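# Load two AA batteries into a remote's battery bay

## Task

Seat both AA batteries in the open battery compartment of the remote control. Each must have correct polarity and be pressed fully home against its spring contact. Moving the remote is allowed.

## Robot and tools

Robot: two arms, left_arm and right_arm, each with a parallel two-finger gripper and a wrist camera. In the scene frame the origin is at table-top height, midway between the nominal arm bases, a few cm in from the near table edge. +z points up, +x points out over the table, and left_arm sits on the +y side. Arm names do not match image sides. The measured bases are left_arm near (-0.004, +0.272, +0.014) m and right_arm near (+0.003, -0.268, +0.020) m, each slightly tilted.

Frames: every hand pose, velocity and target an arm reports is in that arm's own base frame. Fixed cameras and the table use the scene frame. Movement offsets are along the axes of each arm's current Hand target. On a gripper, the fingers point along +z and spread along y. end_effector_position (m) is the point between the finger pads, just under 1 cm behind the tips, and end_effector_quat_wxyz gives its orientation. Printed values can be off by a few cm, more at long reach.

execute_actions(actions, cameras): actions is a list of actions. Each action is a table of up to 15 rows, one per 1/30 s step. A shorter table repeats its last row to fill 15 steps. Every row holds 14 numbers in [-1, 1], one list covering both arms: left_arm dx, dy, dz, rx, ry, rz, opening, then the same 7 for right_arm. The first six numbers are an offset, not a pose. They are measured from that arm's Hand target as it stood when the action began, and every row counts from that same start. Sending the same offset again moves the arm further. Scale: 1.0 = 0.6 m for dx/dy/dz, and 180 degrees for the rotation vector (rx, ry, rz). Six zeros re-request the current Hand target. Opening is absolute, not an offset: +1 fully open (about 87 mm between pads), +0.5 about 69 mm, 0 about 43 mm, -0.5 about 18 mm, -1 closed. A 0 there is a real command, so repeat the present opening to leave a gripper unchanged. cameras takes names, ["all"] or []. An empty actions list returns a status with images.

move(target, speed, blend, opening_speed, blocking, cameras): target is one 14-number row in the same layout and scale, or a list of up to 15 such rows. Every row is an offset from the Hand targets at the move's start, not from the previous row. Each gripper follows a straight path and turns the shorter way. speed is the top path speed in m/s, 0.002 to 2.9 (default 0.25), and rotation is capped at twice that in rad/s. Give one value, or one per target. blend (m) rounds corners between listed targets; 0 stops at each one. opening_speed (per second on the -1..+1 scale, at least 0.2) ramps the fingers. A move runs at least 0.5 s and at most 10 s. Paths do not avoid obstacles or the other arm. Grippers lag and overshoot more when fast or near full stretch. Keep paths away from an arm's own base, since that can flip its shoulder posture. blocking=false returns after about 0.5 s while motion continues. The result adds a "move:" line with the ending: done (resting within 10 mm and 2 degrees), off_target, moving, held or fault. limits=paced means a pose was clipped, and limits=held means steps were held back. done does not tell you about contact.

wait(seconds 0 to 10) lets time run with the last commands held. stop brakes a running move. zoom_image(camera, region [x0, y0, x1, y1] in pixels, at most 504 by 504) enlarges part of that camera's latest image. Cameras: cam_head_left, cam_head_right, cam_high, cam_low (fixed, behind the arms), cam_left_wrist, cam_right_wrist, all 672x504. read_manual gives licence texts only. finished_scene(scene, integer 1 to 2) ends the current scene irreversibly. The batteries must stay seated once the robot lets go.

Results: each arm reports end_effector_position, quat, Hand target (the last command after clipping, which the next offsets build on), Tool commands, and grip_measured (on the opening scale). Joint positions end with the gripper on a 0 (closed) to 1 (open) scale. Joint velocities show "within noise" when the arm is still. Joint torques are in N m, including gravity. Joints 1 to 3 wrap at ±28. Action calls also list positions at some steps.

Motion notes: each step, commanded orientation is clipped to within 40 degrees of the measured one. Grippers often settle short or tilted from friction and weight. Check after each motion and send the remaining distance as a fresh offset. Small moves may fail or drift sideways. An arm blocked by contact keeps pressing. To release a push, command its target back past the gripper. Faster motion and deeper targets press harder.

Gripping: to hold a part, command about 0.04 below the grip_measured reading at first contact (less for a lighter hold). Readings may be off by about 1 mm. Closing fast can squeeze too hard. Each finger pad gives about 20 N at most.

Avoid: dropping or releasing moving parts, slamming, hard pushes, anything leaving the table (that fails the scene), and contact or pressure between the two arms or their grippers and cameras. Also avoid striking the bar, plate (up to about 3 cm above the table) and rail near the bases, and straining the wrist camera cables. Loose objects may be nudged by outside disturbances. Motors heat while holding loads, stretching out or pushing. MOTOR HOT appears at 75 °C. At 90 °C the arm folds and stays idle, and at 100 °C it goes limp. Any arm stop costs. Thinking time lets the scene run on.

Each tool is called after "Emit:" as name(argument=value, ...) on one line, values as JSON.

## Session

Emit:
execute_actions(actions=[])

Scene clock: 0.00 s.
left_arm: end_effector_position=(+0.4531, -0.1990, +0.1903) grip_measured=+0.965 end_effector_quat_wxyz=(+0.593, +0.072, +0.784, -0.170) | right_arm: end_effector_position=(+0.3787, +0.0488, +0.2851) grip_measured=+1.000 end_effector_quat_wxyz=(+0.599, -0.041, +0.777, +0.191)
Joint positions: left_arm=[-0.412 1.592 0.996 0.355 -0.041 -0.197 0.982] | right_arm=[-0.081 1.131 0.994 -0.095 -0.432 0.157 1]
Joint velocities: within noise
Joint torques (N m): no reading
Heat: left arm: 32 °C; right arm: 31 °C.
Hand target: left_arm +0.4568, -0.1982, +0.2077; +0.610, +0.068, +0.770, -0.173 | right_arm +0.3788, +0.0489, +0.2953; +0.610, -0.044, +0.768, +0.190
Tool commands: left_gripper/opening=+1.0 right_gripper/opening=+1.0

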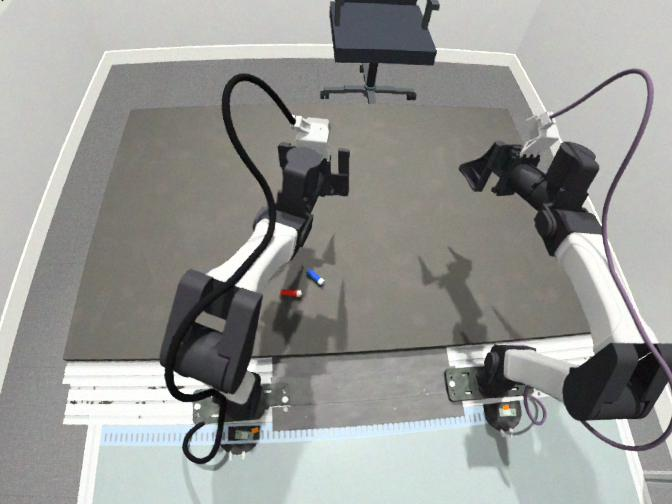

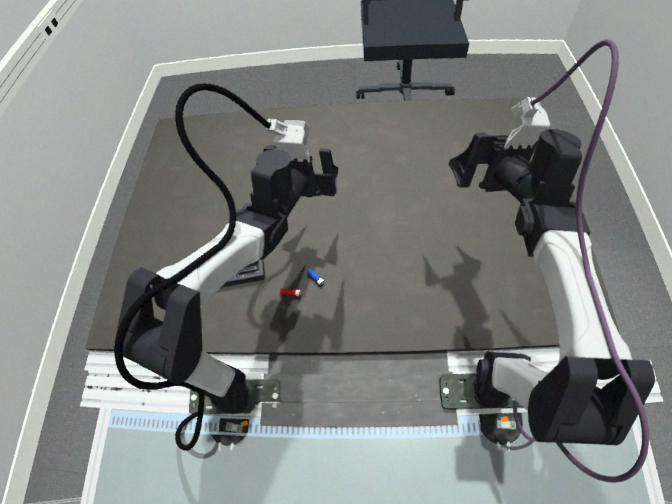

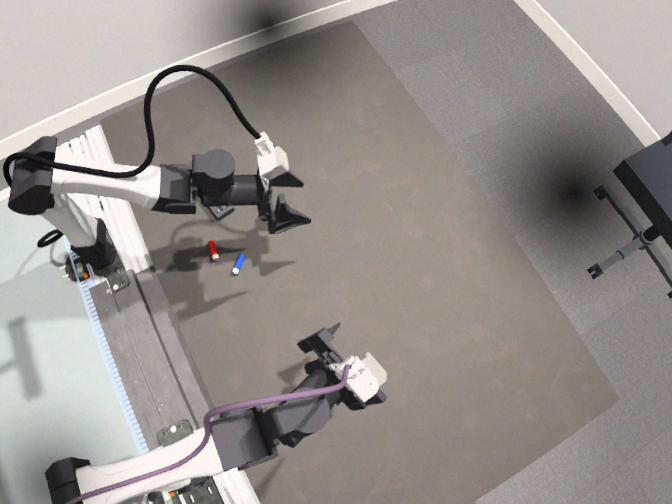

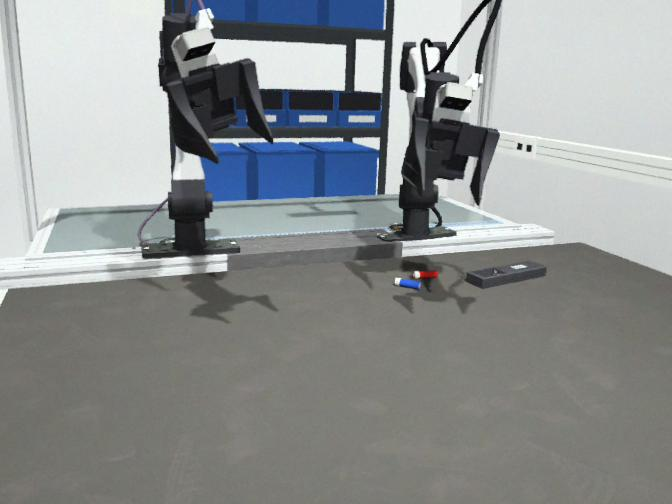

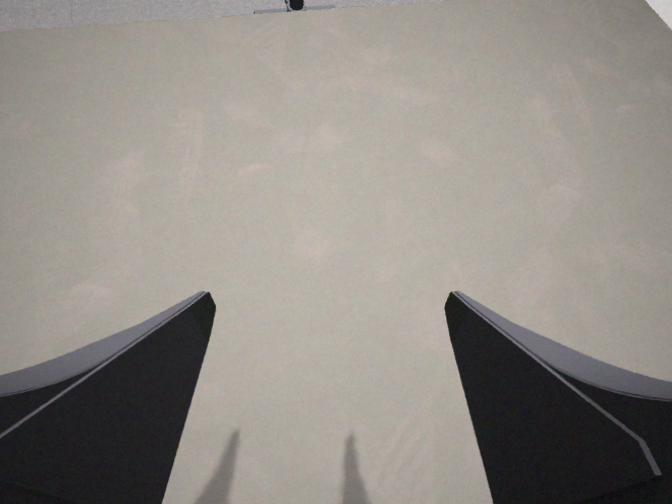

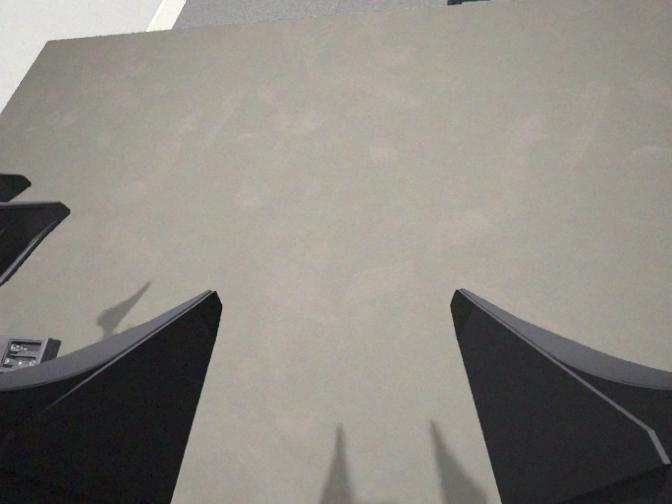

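Emit:
move(target=[0.002,0.1645,-0.268,-0.121,0.217,-0.006,1,0,0,0,0,0,0,1], cameras=["cam_left_wrist","cam_head_right","cam_right_wrist"])

Scene clock: 13.33 s.
left_arm: end_effector_position=(+0.3329, -0.0550, +0.2089) grip_measured=+0.965 end_effector_quat_wxyz=(+0.305, +0.002, +0.952, -0.007) | right_arm: end_effector_position=(+0.3787, +0.0488, +0.2851) grip_measured=+1.000 end_effector_quat_wxyz=(+0.599, -0.041, +0.777, +0.191)
Joint positions: left_arm=[-0.196 1.429 1.435 -0.963 -0.099 -0.159 0.982] | right_arm=[-0.081 1.131 0.994 -0.095 -0.432 0.157 1]
Joint torques (N m): left_arm=[0.72 -4.51 11.85 1.38 -0.24 0.18] | right_arm=[0.03 -4.36 8.65 2.09 -0.09 0.04]
Heat: left arm: 35 °C; right arm: 33 °C.
Hand target: left_arm +0.3403, -0.0503, +0.2198; +0.319, +0.000, +0.948, +0.000 | right_arm +0.3788, +0.0489, +0.2953; +0.610, -0.044, +0.768, +0.190
Off the commanded pose: left_arm 0.014 m, 2 deg | right_arm 0.010 m, 2 deg.
move: off_target (left_arm)
Images, in order (width x height): cam_head_right 672x504, cam_left_wrist 672x504, cam_right_wrist 672x504.

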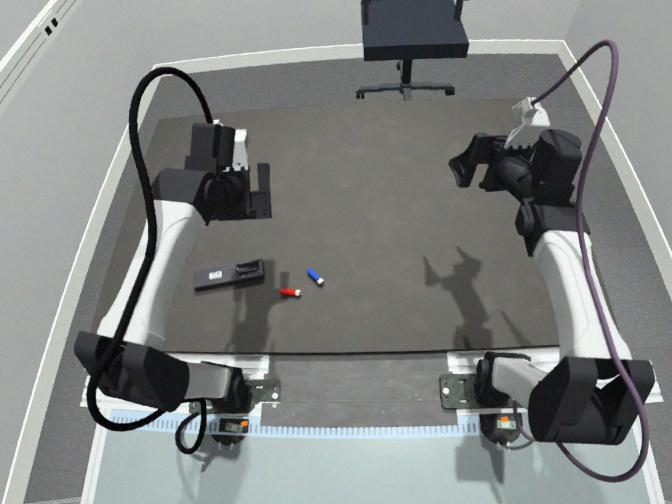

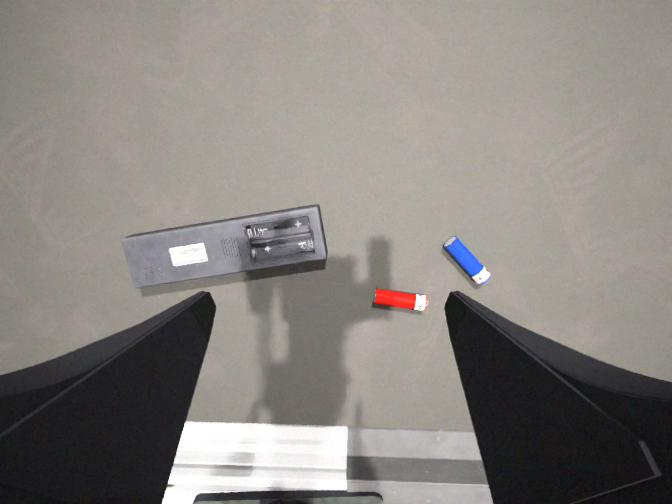

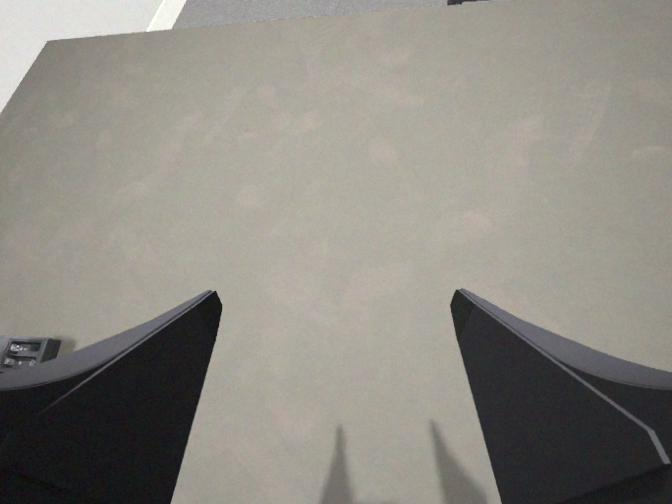

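Emit:
zoom_image(camera="cam_left_wrist", region=[230, 195, 340, 285])

Emit:
zoom_image(camera="cam_left_wrist", region=[360, 220, 510, 330])

Scaled by 4.582 from the camera's 672x504 image, which has a finer 960x720 frame.

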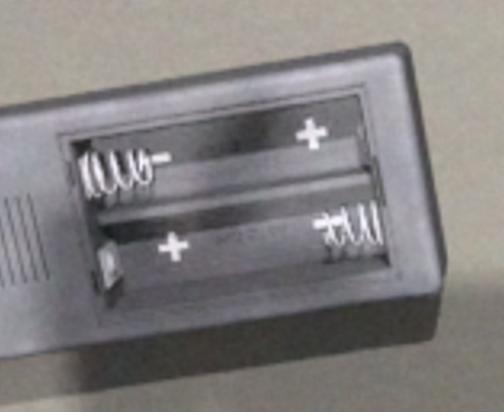

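Scaled by 3.360 from the camera's 672x504 image, which has a finer 960x720 frame.

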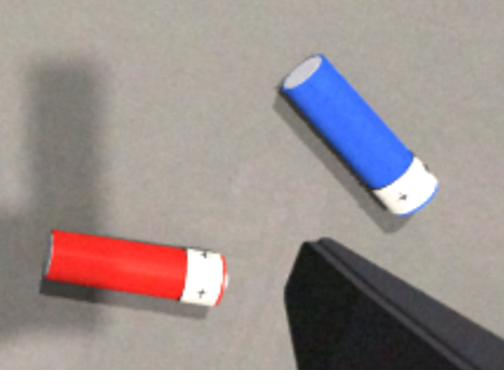

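Emit:
move(target=[0.2025,0.159,0.1915,-0.179,0.151,-0.532,1,0,0,0,0,0,0,1], cameras=["cam_left_wrist","cam_low"])

Scene clock: 61.23 s.
left_arm: end_effector_position=(+0.3161, +0.0442, +0.0581) grip_measured=+0.965 end_effector_quat_wxyz=(-0.009, +0.758, -0.652, +0.003) | right_arm: end_effector_position=(+0.3787, +0.0488, +0.2851) grip_measured=+1.000 end_effector_quat_wxyz=(+0.599, -0.041, +0.777, +0.191)
Joint positions: left_arm=[0.266 1.773 1.275 -1.055 -0.005 -1.454 0.982] | right_arm=[-0.081 1.131 0.994 -0.095 -0.432 0.157 1]
Joint torques (N m): left_arm=[0.7 -6.78 6.3 0.31 -0.05 -0.06] | right_arm=[0.03 -4.36 8.65 2.1 -0.09 0.04]
Heat: left arm: 40 °C; right arm: 36 °C.
Hand target: left_arm +0.3132, +0.0451, +0.0549; +0.000, +0.764, -0.645, +0.000 | right_arm +0.3788, +0.0489, +0.2953; +0.610, -0.044, +0.768, +0.190
Off the commanded pose: left_arm 0.005 m, 2 deg | right_arm 0.010 m, 2 deg.
move: done
Images, in order (width x height): cam_low 672x504, cam_left_wrist 672x504.

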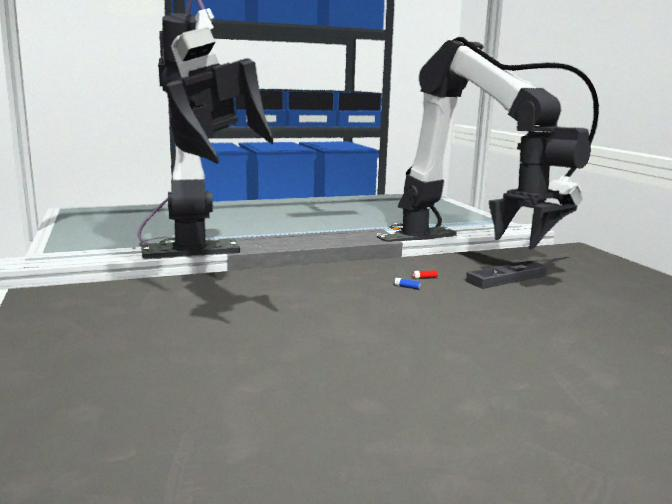

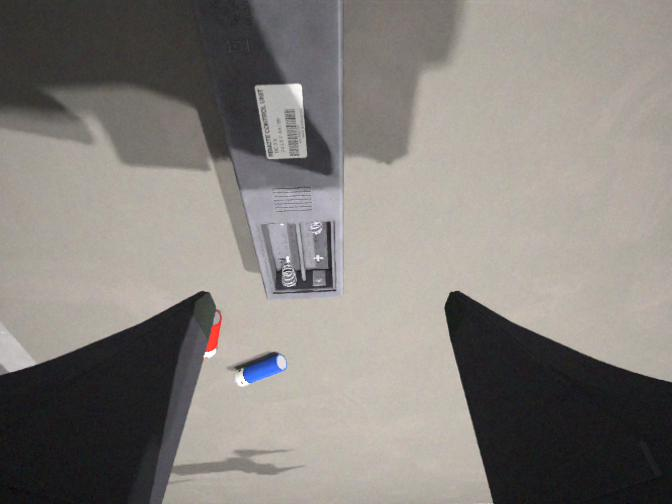

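Emit:
move(target=[[-0.0127,0.028,0.03,0,0,0,1,0,0,0,0,0,0,1],[-0.0127,0.028,0.08,0,0,0,1,0,0,0,0,0,0,1]], blend=0.01, speed=0.15, cameras=["cam_left_wrist","cam_low"])

Scene clock: 75.93 s.
left_arm: end_effector_position=(+0.2926, +0.0471, +0.0104) grip_measured=+0.965 end_effector_quat_wxyz=(+0.003, +0.764, -0.645, -0.005) | right_arm: end_effector_position=(+0.3787, +0.0488, +0.2851) grip_measured=+1.000 end_effector_quat_wxyz=(+0.599, -0.041, +0.777, +0.191)
Joint positions: left_arm=[0.297 1.782 1.084 -0.883 -0.004 -1.443 0.982] | right_arm=[-0.081 1.131 0.994 -0.095 -0.432 0.157 1]
Joint torques (N m): left_arm=[0.64 -6.32 5.96 0.61 -0.08 0.12] | right_arm=[0.05 -4.36 8.65 2.09 -0.09 0.04]
Heat: left arm: 38 °C; right arm: 37 °C.
Hand target: left_arm +0.2953, +0.0497, +0.0068; +0.000, +0.764, -0.645, +0.000 | right_arm +0.3788, +0.0489, +0.2953; +0.610, -0.044, +0.768, +0.190
Off the commanded pose: left_arm 0.005 m, 1 deg | right_arm 0.010 m, 2 deg.
move: done
Images, in order (width x height): cam_low 672x504, cam_left_wrist 672x504.

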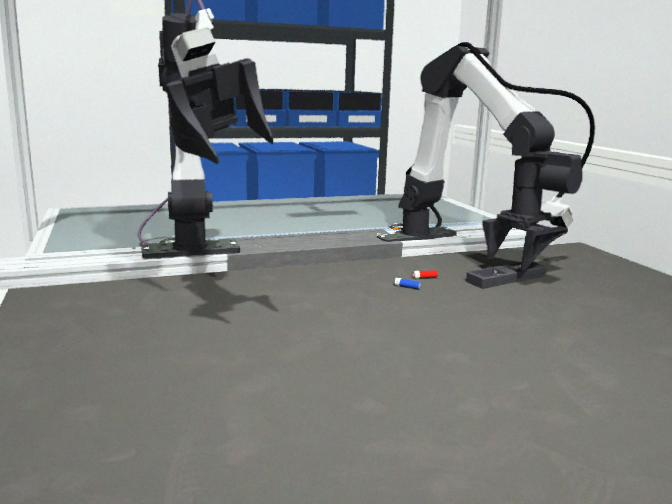

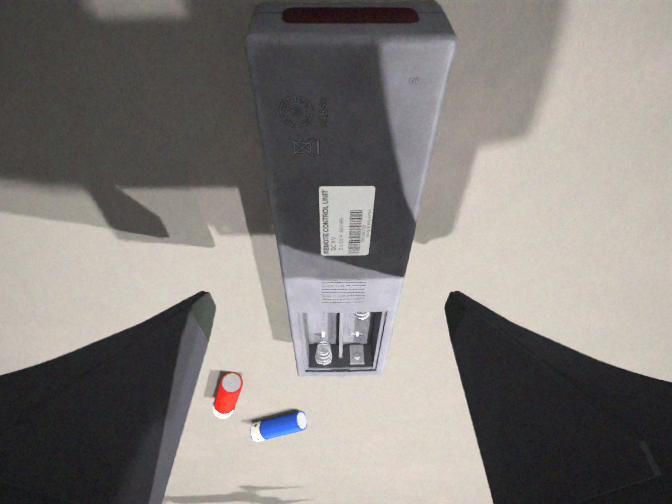

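Emit:
move(target=[0,-0.006,0.04,0,0,0,1,0,0,0,0,0,0,1], speed=0.1)

Emit:
move(target=[0,0,0,0,0,0,-0.02,0,0,0,0,0,0,1], opening_speed=0.6, cameras=["cam_left_wrist"])

Scene clock: 81.00 s.
left_arm: end_effector_position=(+0.2959, +0.0481, -0.0141) grip_measured=+0.965 end_effector_quat_wxyz=(+0.004, +0.764, -0.645, -0.005) | right_arm: end_effector_position=(+0.3787, +0.0488, +0.2851) grip_measured=+1.000 end_effector_quat_wxyz=(+0.599, -0.041, +0.777, +0.191)
Joint positions: left_arm=[0.297 1.842 1.05 -0.791 -0.004 -1.443 0.982] | right_arm=[-0.081 1.131 0.994 -0.095 -0.432 0.157 1]
Joint torques (N m): left_arm=[0.47 -6.67 5.76 0.62 -0.09 0.18] | right_arm=[0.05 -4.36 8.65 2.1 -0.09 0.04]
Heat: left arm: 37 °C; right arm: 37 °C.
Hand target: left_arm +0.2989, +0.0503, -0.0172; +0.000, +0.764, -0.645, +0.000 | right_arm +0.3788, +0.0489, +0.2953; +0.610, -0.044, +0.768, +0.190
Off the commanded pose: left_arm 0.005 m, 1 deg | right_arm 0.010 m, 2 deg.
move: done

Scene clock: 82.90 s.
left_arm: end_effector_position=(+0.2966, +0.0483, -0.0141) grip_measured=+0.063 end_effector_quat_wxyz=(+0.003, +0.764, -0.645, -0.005) | right_arm: end_effector_position=(+0.3787, +0.0488, +0.2851) grip_measured=+1.000 end_effector_quat_wxyz=(+0.599, -0.041, +0.777, +0.191)
Joint positions: left_arm=[0.297 1.842 1.05 -0.789 -0.004 -1.443 0.531] | right_arm=[-0.081 1.131 0.994 -0.095 -0.432 0.157 1]
Joint torques (N m): left_arm=[0.57 -6.72 5.75 0.56 -0.07 0.13] | right_arm=[0.05 -4.36 8.65 2.1 -0.09 0.04]
Heat: left arm: 37 °C; right arm: 37 °C.
Hand target: left_arm +0.2989, +0.0504, -0.0172; +0.000, +0.764, -0.645, +0.000 | right_arm +0.3788, +0.0489, +0.2953; +0.610, -0.044, +0.768, +0.190
Off the commanded pose: left_arm 0.004 m, 1 deg | right_arm 0.010 m, 2 deg.
move: done
Images, in order (width x height): cam_left_wrist 672x504.

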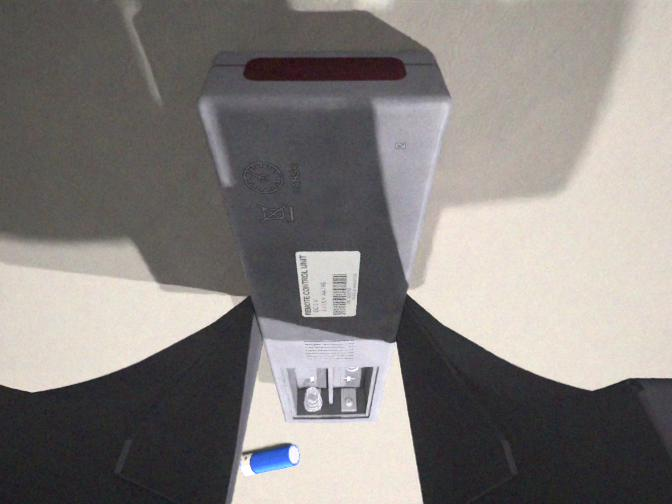

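Emit:
move(target=[[0,0,-0.1,0,0,0,-0.04,0,0,0,0,0,0,1],[0.186,-0.139,-0.1,0,0,0.553,-0.04,0,0,0,0,0,0,1]], speed=[0.12,0.25], cameras=["cam_left_wrist","cam_low","cam_head_left"])

Scene clock: 95.07 s.
left_arm: end_effector_position=(+0.3920, -0.0442, +0.0359) grip_measured=+0.063 end_effector_quat_wxyz=(-0.010, -0.007, +1.000, +0.003) | right_arm: end_effector_position=(+0.3787, +0.0488, +0.2851) grip_measured=+1.000 end_effector_quat_wxyz=(+0.599, -0.041, +0.777, +0.191)
Joint positions: left_arm=[-0.102 2.274 1.913 -1.231 -0.004 -0.116 0.531] | right_arm=[-0.081 1.131 0.994 -0.095 -0.432 0.157 1]
Joint torques (N m): left_arm=[-0.2 -10.63 11.15 0.21 0.02 0.18] | right_arm=[0.03 -4.36 8.65 2.1 -0.09 0.04]
Heat: left arm: 37 °C; right arm: 37 °C.
Hand target: left_arm +0.3998, -0.0457, +0.0428; +0.000, -0.001, +1.000, +0.000 | right_arm +0.3788, +0.0489, +0.2953; +0.610, -0.044, +0.768, +0.190
Off the commanded pose: left_arm 0.011 m, 1 deg | right_arm 0.010 m, 2 deg.
move: off_target (left_arm)
Images, in order (width x height): cam_head_left 672x504, cam_low 672x504, cam_left_wrist 672x504.

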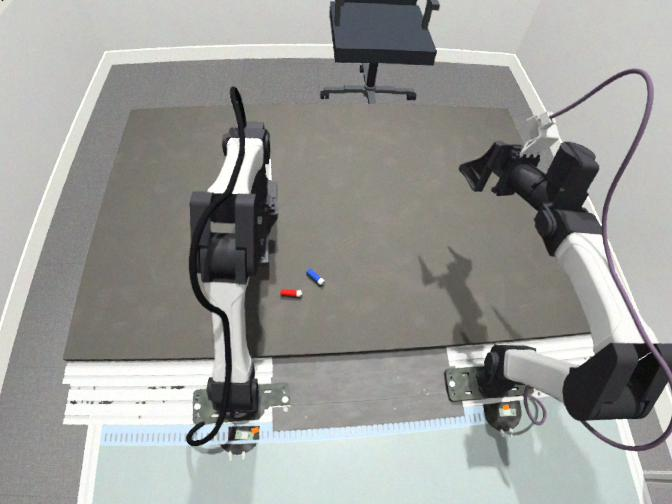

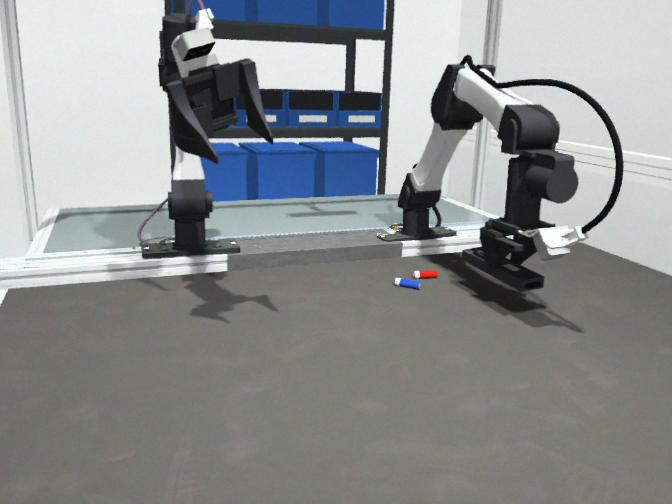

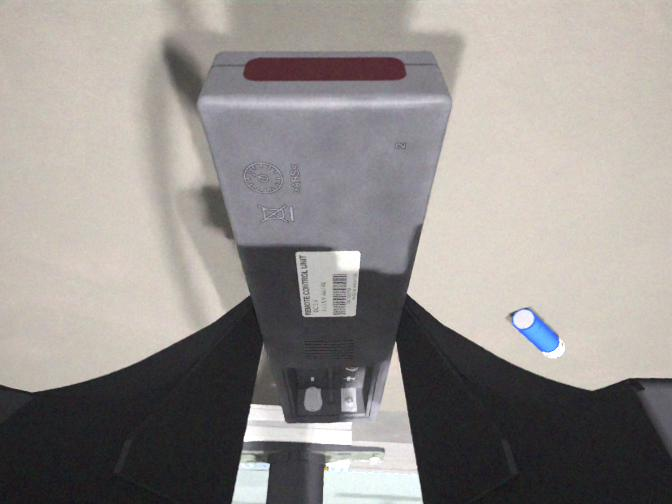

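Emit:
move(target=[[0,0,0,0,0,0.532,-0.04,0,0,0,0,0,0,1],[0,0,0.075,0,0,0.532,-0.04,0,0,0,0,0,0,1]], speed=[0.25,0.06], cameras=["cam_left_wrist","cam_low","cam_head_left"])

Scene clock: 104.07 s.
left_arm: end_effector_position=(+0.3945, -0.0435, -0.0039) grip_measured=+0.063 end_effector_quat_wxyz=(-0.011, +0.737, +0.676, -0.007) | right_arm: end_effector_position=(+0.3787, +0.0488, +0.2851) grip_measured=+1.000 end_effector_quat_wxyz=(+0.599, -0.041, +0.777, +0.191)
Joint positions: left_arm=[-0.215 2.172 1.585 -1.009 -0.002 1.441 0.531] | right_arm=[-0.081 1.131 0.994 -0.095 -0.432 0.157 1]
Joint torques (N m): left_arm=[-0.27 -10.91 6.3 0.54 0.06 0.18] | right_arm=[0.03 -4.34 8.66 2.1 -0.09 0.04]
Heat: left arm: 39 °C; right arm: 37 °C.
Hand target: left_arm +0.3999, -0.0458, -0.0021; +0.000, +0.741, +0.671, +0.000 | right_arm +0.3788, +0.0489, +0.2953; +0.610, -0.044, +0.768, +0.190
Off the commanded pose: left_arm 0.006 m, 2 deg | right_arm 0.010 m, 2 deg.
move: done
Images, in order (width x height): cam_head_left 672x504, cam_low 672x504, cam_left_wrist 672x504.

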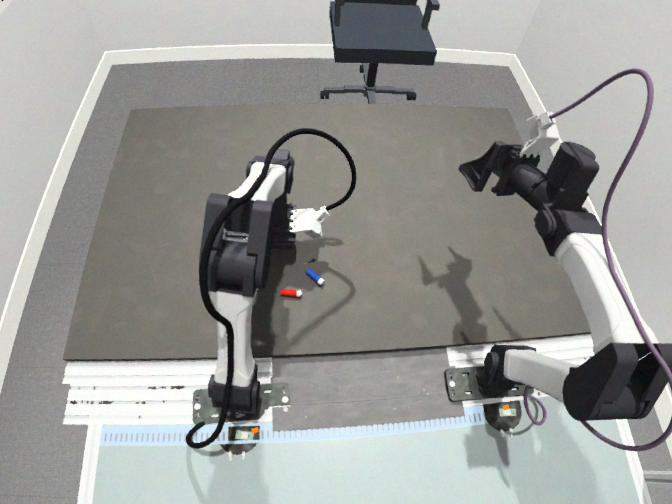

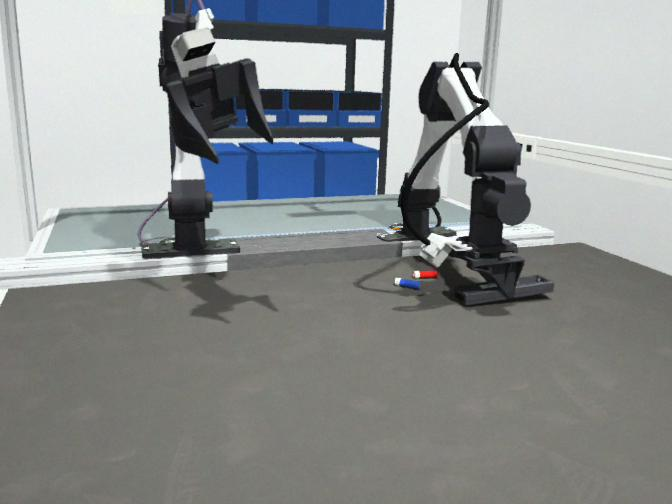

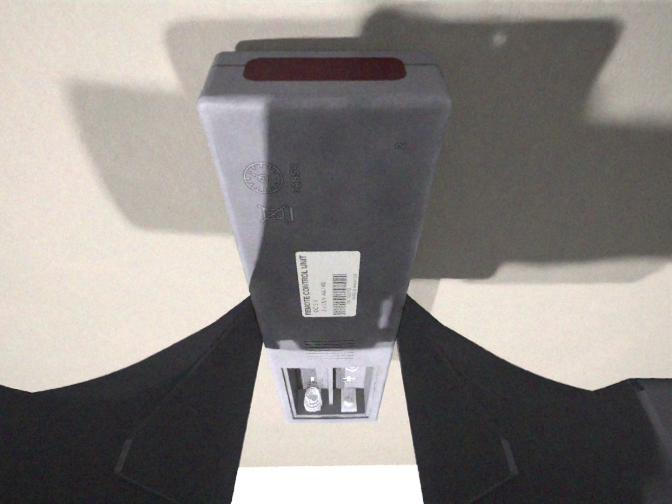

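Lower another ~10 mm gently.

Emit:
move(target=[0,0,0.019,0,0,0,-0.04,0,0,0,0,0,0,1], speed=0.04, cameras=["cam_low"])

Emit:
zoom_image(camera="cam_low", region=[420, 220, 580, 320])

Scene clock: 107.10 s.
left_arm: end_effector_position=(+0.3940, -0.0434, -0.0087) grip_measured=+0.063 end_effector_quat_wxyz=(-0.009, +0.737, +0.676, -0.005) | right_arm: end_effector_position=(+0.3787, +0.0488, +0.2851) grip_measured=+1.000 end_effector_quat_wxyz=(+0.599, -0.041, +0.777, +0.191)
Joint positions: left_arm=[-0.215 2.172 1.565 -0.984 -0.002 1.443 0.531] | right_arm=[-0.081 1.131 0.994 -0.095 -0.432 0.157 1]
Joint torques (N m): left_arm=[-0.35 -9.7 6.04 0.69 0.03 0.18] | right_arm=[0.03 -4.34 8.65 2.09 -0.09 0.04]
Heat: left arm: 40 °C; right arm: 37 °C.
Hand target: left_arm +0.3997, -0.0457, -0.0136; +0.000, +0.741, +0.671, +0.000 | right_arm +0.3788, +0.0489, +0.2953; +0.610, -0.044, +0.768, +0.190
Off the commanded pose: left_arm 0.008 m, 1 deg | right_arm 0.010 m, 2 deg.
move: done
Images, in order (width x height): cam_low 672x504.

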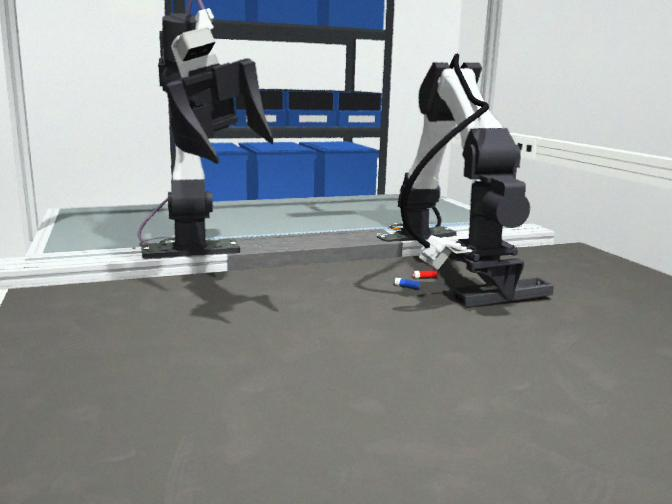

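Scaled by 3.150 from the camera's 672x504 image, which has a finer 960x720 frame.

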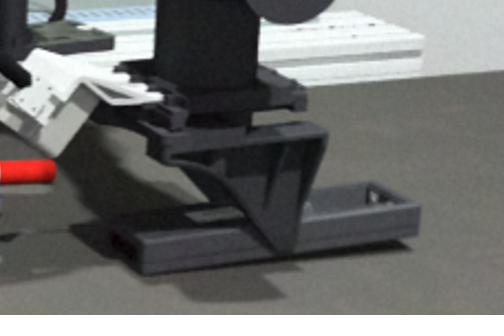

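Emit:
move(target=[0,0,0.01,0,0.01,0,-0.04,0,0,0,0,0,0,1], speed=0.04, cameras=["cam_low"])

Emit:
zoom_image(camera="cam_low", region=[420, 220, 580, 320])

Scene clock: 111.03 s.
left_arm: end_effector_position=(+0.3962, -0.0456, -0.0129) grip_measured=+0.061 end_effector_quat_wxyz=(-0.011, +0.741, +0.672, +0.003) | right_arm: end_effector_position=(+0.3787, +0.0488, +0.2851) grip_measured=+1.000 end_effector_quat_wxyz=(+0.599, -0.041, +0.777, +0.191)
Joint positions: left_arm=[-0.226 2.181 1.56 -0.964 -0.017 1.443 0.531] | right_arm=[-0.081 1.131 0.994 -0.095 -0.432 0.157 1]
Joint torques (N m): left_arm=[-0.39 -9.22 5.72 0.65 -0.13 0] | right_arm=[0.03 -4.36 8.65 2.09 -0.09 0.04]
Heat: left arm: 40 °C; right arm: 37 °C.
Hand target: left_arm +0.3998, -0.0457, -0.0196; -0.010, +0.741, +0.671, +0.012 | right_arm +0.3788, +0.0489, +0.2953; +0.610, -0.044, +0.768, +0.190
Off the commanded pose: left_arm 0.008 m, 1 deg | right_arm 0.010 m, 2 deg.
move: done
Images, in order (width x height): cam_low 672x504.

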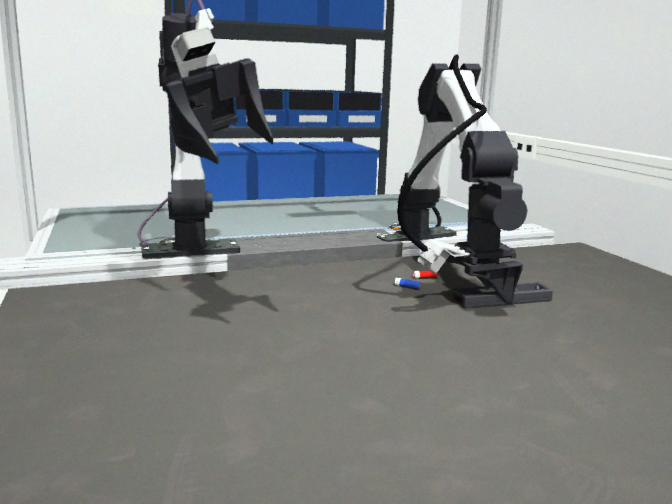

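Scaled by 3.150 from the camera's 672x504 image, which has a finer 960x720 frame.

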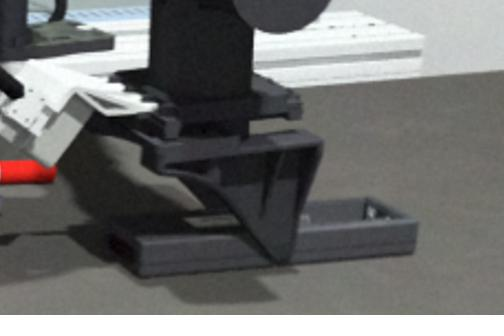

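Emit:
move(target=[0,0,0,0,0,0,0.5,0,0,0,0,0,0,1], opening_speed=0.5)

Emit:
move(target=[[0,0,-0.13,0,-0.01,0,0.5,0,0,0,0,0,0,1],[-0.157,-0.227,-0.12,0,-0.01,0,0.5,0,0,0,0,0,0,1]], speed=[0.1,0.25], cameras=["cam_left_wrist","cam_low","cam_head_right"])

Scene clock: 122.60 s.
left_arm: end_effector_position=(+0.3985, -0.0453, -0.0145) grip_measured=+0.500 end_effector_quat_wxyz=(-0.010, +0.741, +0.672, +0.006) | right_arm: end_effector_position=(+0.3787, +0.0488, +0.2851) grip_measured=+1.000 end_effector_quat_wxyz=(+0.599, -0.041, +0.777, +0.191)
Joint positions: left_arm=[-0.226 2.186 1.56 -0.953 -0.022 1.443 0.75] | right_arm=[-0.081 1.131 0.994 -0.095 -0.432 0.157 1]
Joint torques (N m): left_arm=[-0.46 -9.58 5.79 0.57 -0.08 0.05] | right_arm=[0.03 -4.36 8.65 2.1 -0.09 0.04]
Heat: left arm: 42 °C; right arm: 38 °C.
Hand target: left_arm +0.3997, -0.0458, -0.0196; -0.010, +0.741, +0.671, +0.012 | right_arm +0.3788, +0.0489, +0.2953; +0.610, -0.044, +0.768, +0.190
Off the commanded pose: left_arm 0.005 m, 1 deg | right_arm 0.010 m, 2 deg.
move: done

Scene clock: 125.50 s.
left_arm: end_effector_position=(+0.2502, -0.1259, +0.0422) grip_measured=+0.500 end_effector_quat_wxyz=(-0.023, +0.744, +0.668, -0.008) | right_arm: end_effector_position=(+0.3787, +0.0488, +0.2851) grip_measured=+1.000 end_effector_quat_wxyz=(+0.599, -0.041, +0.777, +0.191)
Joint positions: left_arm=[-0.595 1.765 1.195 -1.049 0.004 1.083 0.75] | right_arm=[-0.081 1.131 0.994 -0.095 -0.432 0.157 1]
Joint torques (N m): left_arm=[-0.09 -10.29 5.94 0.5 -0.02 0.01] | right_arm=[0.03 -4.34 8.65 2.09 -0.09 0.04]
Heat: left arm: 43 °C; right arm: 38 °C.
Hand target: left_arm +0.2547, -0.1282, +0.0494; +0.000, +0.741, +0.671, +0.000 | right_arm +0.3788, +0.0489, +0.2953; +0.610, -0.044, +0.768, +0.190
Off the commanded pose: left_arm 0.009 m, 3 deg | right_arm 0.010 m, 2 deg.
move: off_target (left_arm)
Images, in order (width x height): cam_head_right 672x504, cam_low 672x504, cam_left_wrist 672x504.

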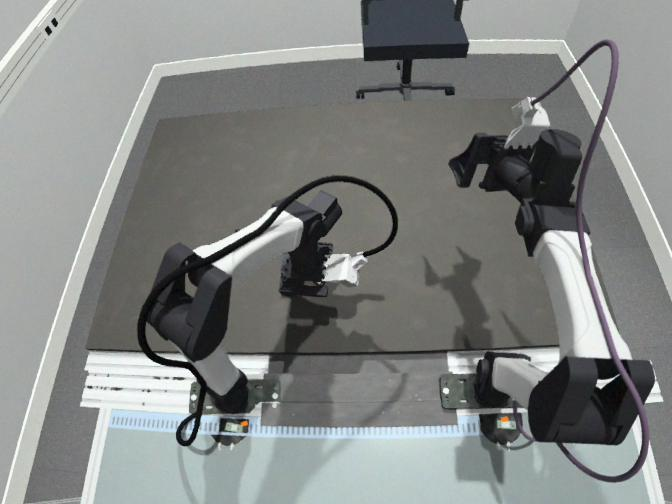

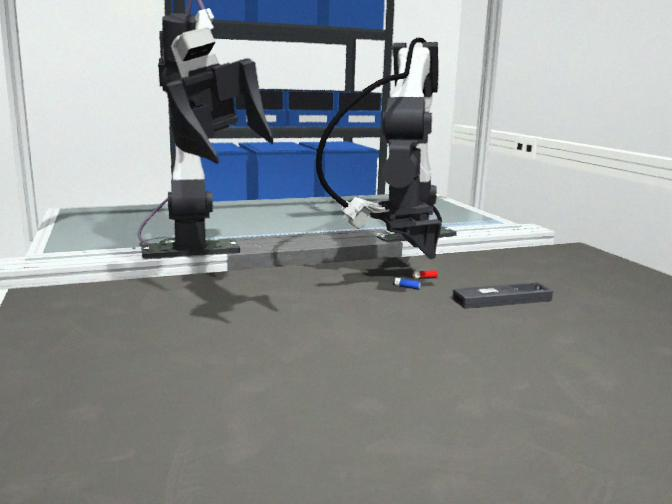

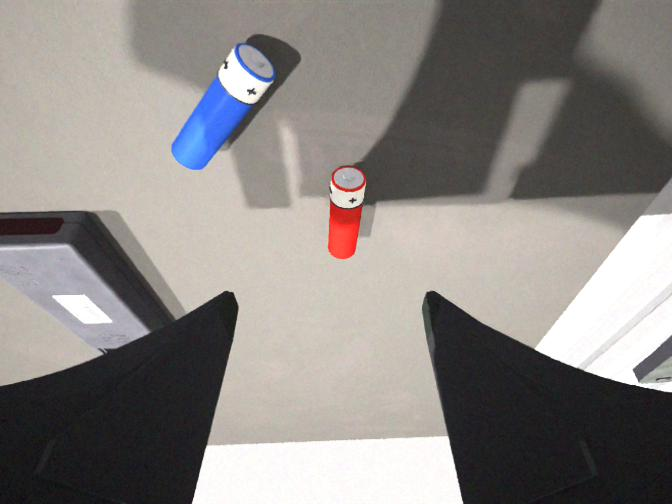

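Emit:
move(target=[[0,-0.0155,0.04,0,0,0,0,0,0,0,0,0,0,1],[0,-0.0155,0.1,0,0,0,0,0,0,0,0,0,0,1]], speed=[0.12,0.06], blend=0.005, cameras=["cam_left_wrist"])

Emit:
zoom_image(camera="cam_left_wrist", region=[240, 230, 440, 380])

Scene clock: 139.63 s.
left_arm: end_effector_position=(+0.2437, -0.1252, -0.0077) grip_measured=+0.000 end_effector_quat_wxyz=(-0.005, +0.742, +0.670, -0.003) | right_arm: end_effector_position=(+0.3787, +0.0488, +0.2851) grip_measured=+1.000 end_effector_quat_wxyz=(+0.599, -0.041, +0.777, +0.191)
Joint positions: left_arm=[-0.605 1.792 1.013 -0.803 0.004 1.068 0.5] | right_arm=[-0.081 1.131 0.994 -0.095 -0.432 0.157 1]
Joint torques (N m): left_arm=[-0.44 -6.43 5.71 0.57 -0.05 -0.04] | right_arm=[0.03 -4.34 8.65 2.1 -0.09 0.04]
Heat: left arm: 44 °C; right arm: 38 °C.
Hand target: left_arm +0.2456, -0.1274, -0.0106; +0.000, +0.741, +0.672, +0.000 | right_arm +0.3788, +0.0489, +0.2953; +0.610, -0.044, +0.768, +0.190
Off the commanded pose: left_arm 0.004 m, 1 deg | right_arm 0.010 m, 2 deg.
move: done
Images, in order (width x height): cam_left_wrist 672x504.

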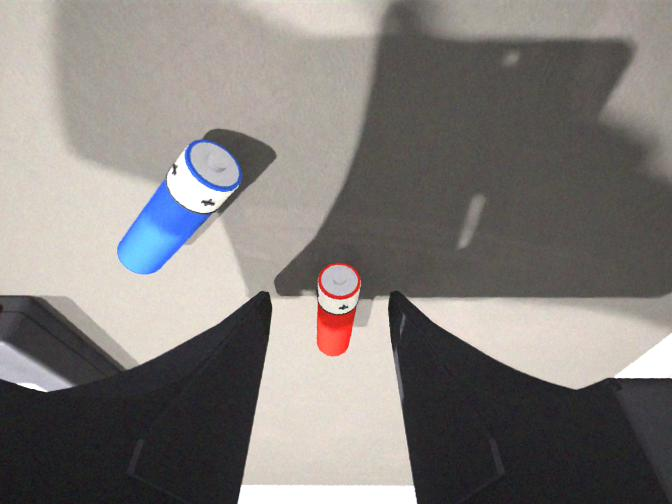

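Scaled by 2.520 from the camera's 672x504 image, which has a finer 960x720 frame.

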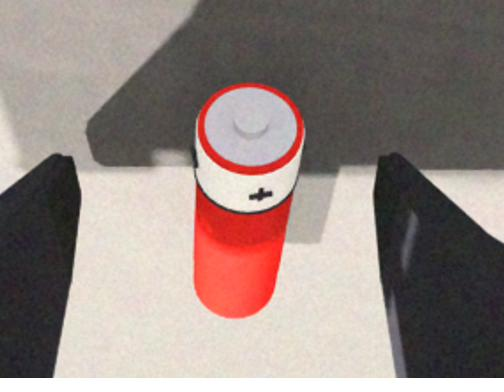

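Emit:
move(target=[0,-0.003,0.0,0,0,0,-0.66,0,0,0,0,0,0,1], opening_speed=0.5, cameras=["cam_left_wrist"])

Emit:
zoom_image(camera="cam_left_wrist", region=[240, 230, 440, 380])

Scene clock: 143.87 s.
left_arm: end_effector_position=(+0.2440, -0.1255, -0.0078) grip_measured=-0.622 end_effector_quat_wxyz=(-0.004, +0.741, +0.671, -0.003) | right_arm: end_effector_position=(+0.3787, +0.0488, +0.2851) grip_measured=+1.000 end_effector_quat_wxyz=(+0.599, -0.041, +0.777, +0.191)
Joint positions: left_arm=[-0.605 1.792 1.013 -0.801 0.004 1.064 0.189] | right_arm=[-0.081 1.131 0.994 -0.095 -0.432 0.157 1]
Joint torques (N m): left_arm=[-0.72 -6.98 4.89 0.59 -0.03 -0.01] | right_arm=[0.03 -4.34 8.65 2.1 -0.09 0.04]
Heat: left arm: 43 °C; right arm: 38 °C.
Hand target: left_arm +0.2438, -0.1272, -0.0106; +0.000, +0.741, +0.672, +0.000 | right_arm +0.3788, +0.0489, +0.2953; +0.610, -0.044, +0.768, +0.190
Off the commanded pose: left_arm 0.003 m, 1 deg | right_arm 0.010 m, 2 deg.
move: done
Images, in order (width x height): cam_left_wrist 672x504.

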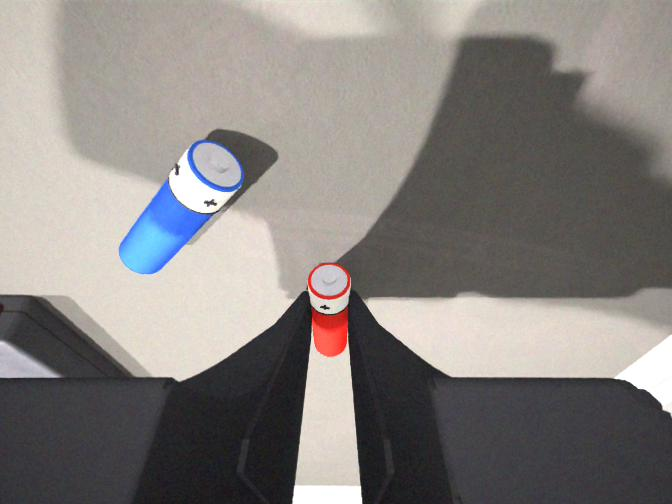

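Scaled by 2.520 from the camera's 672x504 image, which has a finer 960x720 frame.

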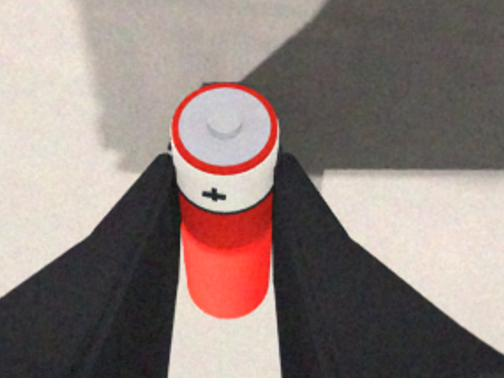

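Emit:
move(target=[[0,0,-0.217,0,0,0,-0.68,0,0,0,0,0,0,1],[0.158,0.128,-0.217,0,0,-0.5,-0.68,0,0,0,0,0,0,1]], speed=[0.15,0.25])

Scene clock: 155.10 s.
left_arm: end_effector_position=(+0.3222, -0.0429, +0.1141) grip_measured=-0.622 end_effector_quat_wxyz=(-0.009, +0.059, +0.998, -0.002) | right_arm: end_effector_position=(+0.3787, +0.0488, +0.2851) grip_measured=+1.000 end_effector_quat_wxyz=(+0.599, -0.041, +0.777, +0.191)
Joint positions: left_arm=[-0.129 1.955 1.732 -1.366 0.004 -0.011 0.189] | right_arm=[-0.081 1.131 0.994 -0.095 -0.432 0.157 1]
Joint torques (N m): left_arm=[0.68 -8.14 10.78 0.28 -0.09 -0.01] | right_arm=[0.03 -4.36 8.65 2.1 -0.09 0.04]
Heat: left arm: 42 °C; right arm: 38 °C.
Hand target: left_arm +0.3294, -0.0404, +0.1196; +0.000, +0.049, +0.999, +0.000 | right_arm +0.3788, +0.0489, +0.2953; +0.610, -0.044, +0.768, +0.190
Off the commanded pose: left_arm 0.009 m, 2 deg | right_arm 0.010 m, 2 deg.
move: done

Emit:
move(target=[-0.098,0.203,0.017,0,0,-0.5,-0.68,0.418,0.4115,0.243,-0.339,0.163,-0.2166,1], cameras=["cam_left_wrist","cam_right_wrist","cam_low"])

Scene clock: 174.93 s.
left_arm: end_effector_position=(+0.3943, +0.0697, +0.1046) grip_measured=-0.622 end_effector_quat_wxyz=(-0.008, -0.665, +0.747, +0.002) | right_arm: end_effector_position=(+0.3741, +0.3619, +0.0848) grip_measured=+1.000 end_effector_quat_wxyz=(-0.326, +0.614, -0.646, -0.315)
Joint positions: left_arm=[0.273 2.162 2.004 -1.43 0.004 -1.181 0.189] | right_arm=[0.585 2.096 1.606 -0.403 -0.713 -0.673 1]
Joint torques (N m): left_arm=[0.65 -9.57 10.63 0.24 -0.15 0.05] | right_arm=[0.32 -9.94 9.55 1.35 -0.6 -0.09]
Heat: left arm: 41 °C; right arm: 38 °C.
Hand target: left_arm +0.3999, +0.0750, +0.1095; +0.000, -0.671, +0.741, +0.000 | right_arm +0.3754, +0.3685, +0.0877; -0.329, +0.621, -0.633, -0.323
Off the commanded pose: left_arm 0.009 m, 1 deg | right_arm 0.007 m, 2 deg.
move: done
Images, in order (width x height): cam_low 672x504, cam_left_wrist 672x504, cam_right_wrist 672x504.

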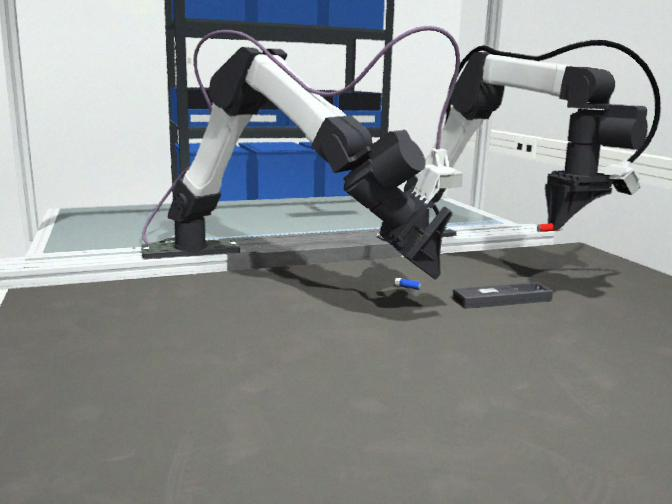

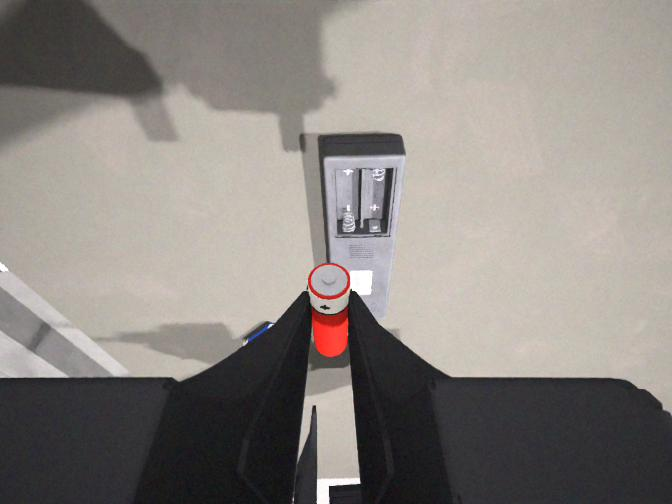

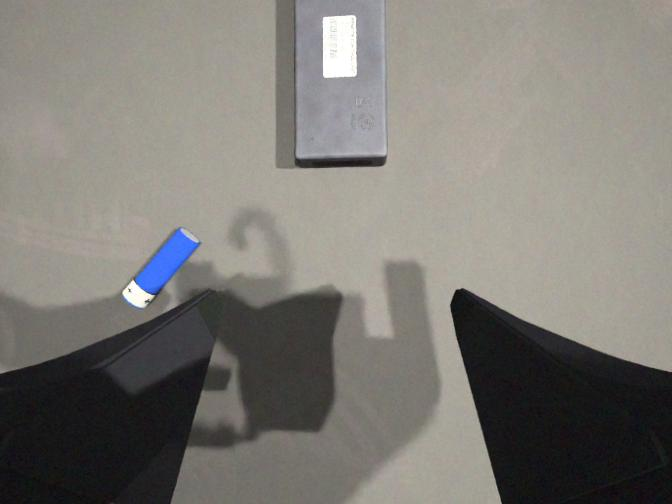

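Emit:
move(target=[0,0,0,0,0,0,-0.68,-0.003,-0.0025,0.1955,0,0,0,0.8], speed=0.12, cameras=["cam_right_wrist","cam_low"])

Emit:
zoom_image(camera="cam_low", region=[380, 220, 580, 330])

Scene clock: 182.87 s.
left_arm: end_effector_position=(+0.3942, +0.0696, +0.1046) grip_measured=-0.622 end_effector_quat_wxyz=(-0.009, -0.665, +0.747, +0.002) | right_arm: end_effector_position=(+0.3730, +0.4574, +0.0218) grip_measured=+0.800 end_effector_quat_wxyz=(-0.319, +0.624, -0.636, -0.323)
Joint positions: left_arm=[0.273 2.162 2.004 -1.431 0.004 -1.182 0.189] | right_arm=[0.738 2.401 1.844 -0.265 -0.64 -0.553 0.9]
Joint torques (N m): left_arm=[0.68 -9.68 10.63 0.2 -0.11 -0.02] | right_arm=[0.47 -11.64 9.43 1.8 -0.26 0.16]
Heat: left arm: 42 °C; right arm: 38 °C.
Hand target: left_arm +0.3999, +0.0750, +0.1095; +0.000, -0.671, +0.741, +0.000 | right_arm +0.3788, +0.4655, +0.0220; -0.329, +0.621, -0.633, -0.323
Off the commanded pose: left_arm 0.009 m, 1 deg | right_arm 0.010 m, 1 deg.
move: done
Images, in order (width x height): cam_low 672x504, cam_right_wrist 672x504.

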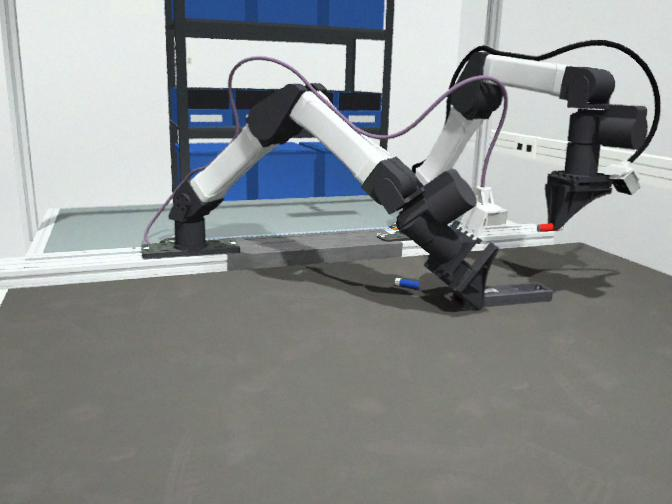

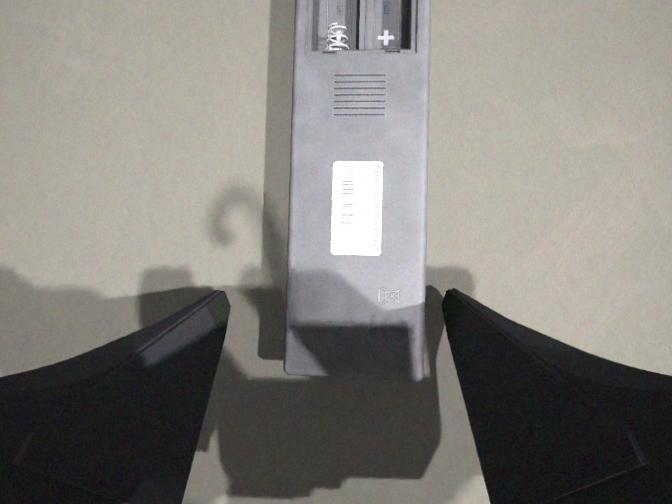

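Scaled by 2.520 from the camera's 672x504 image, which has a finer 960x720 frame.

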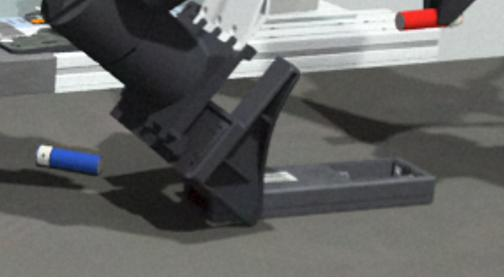

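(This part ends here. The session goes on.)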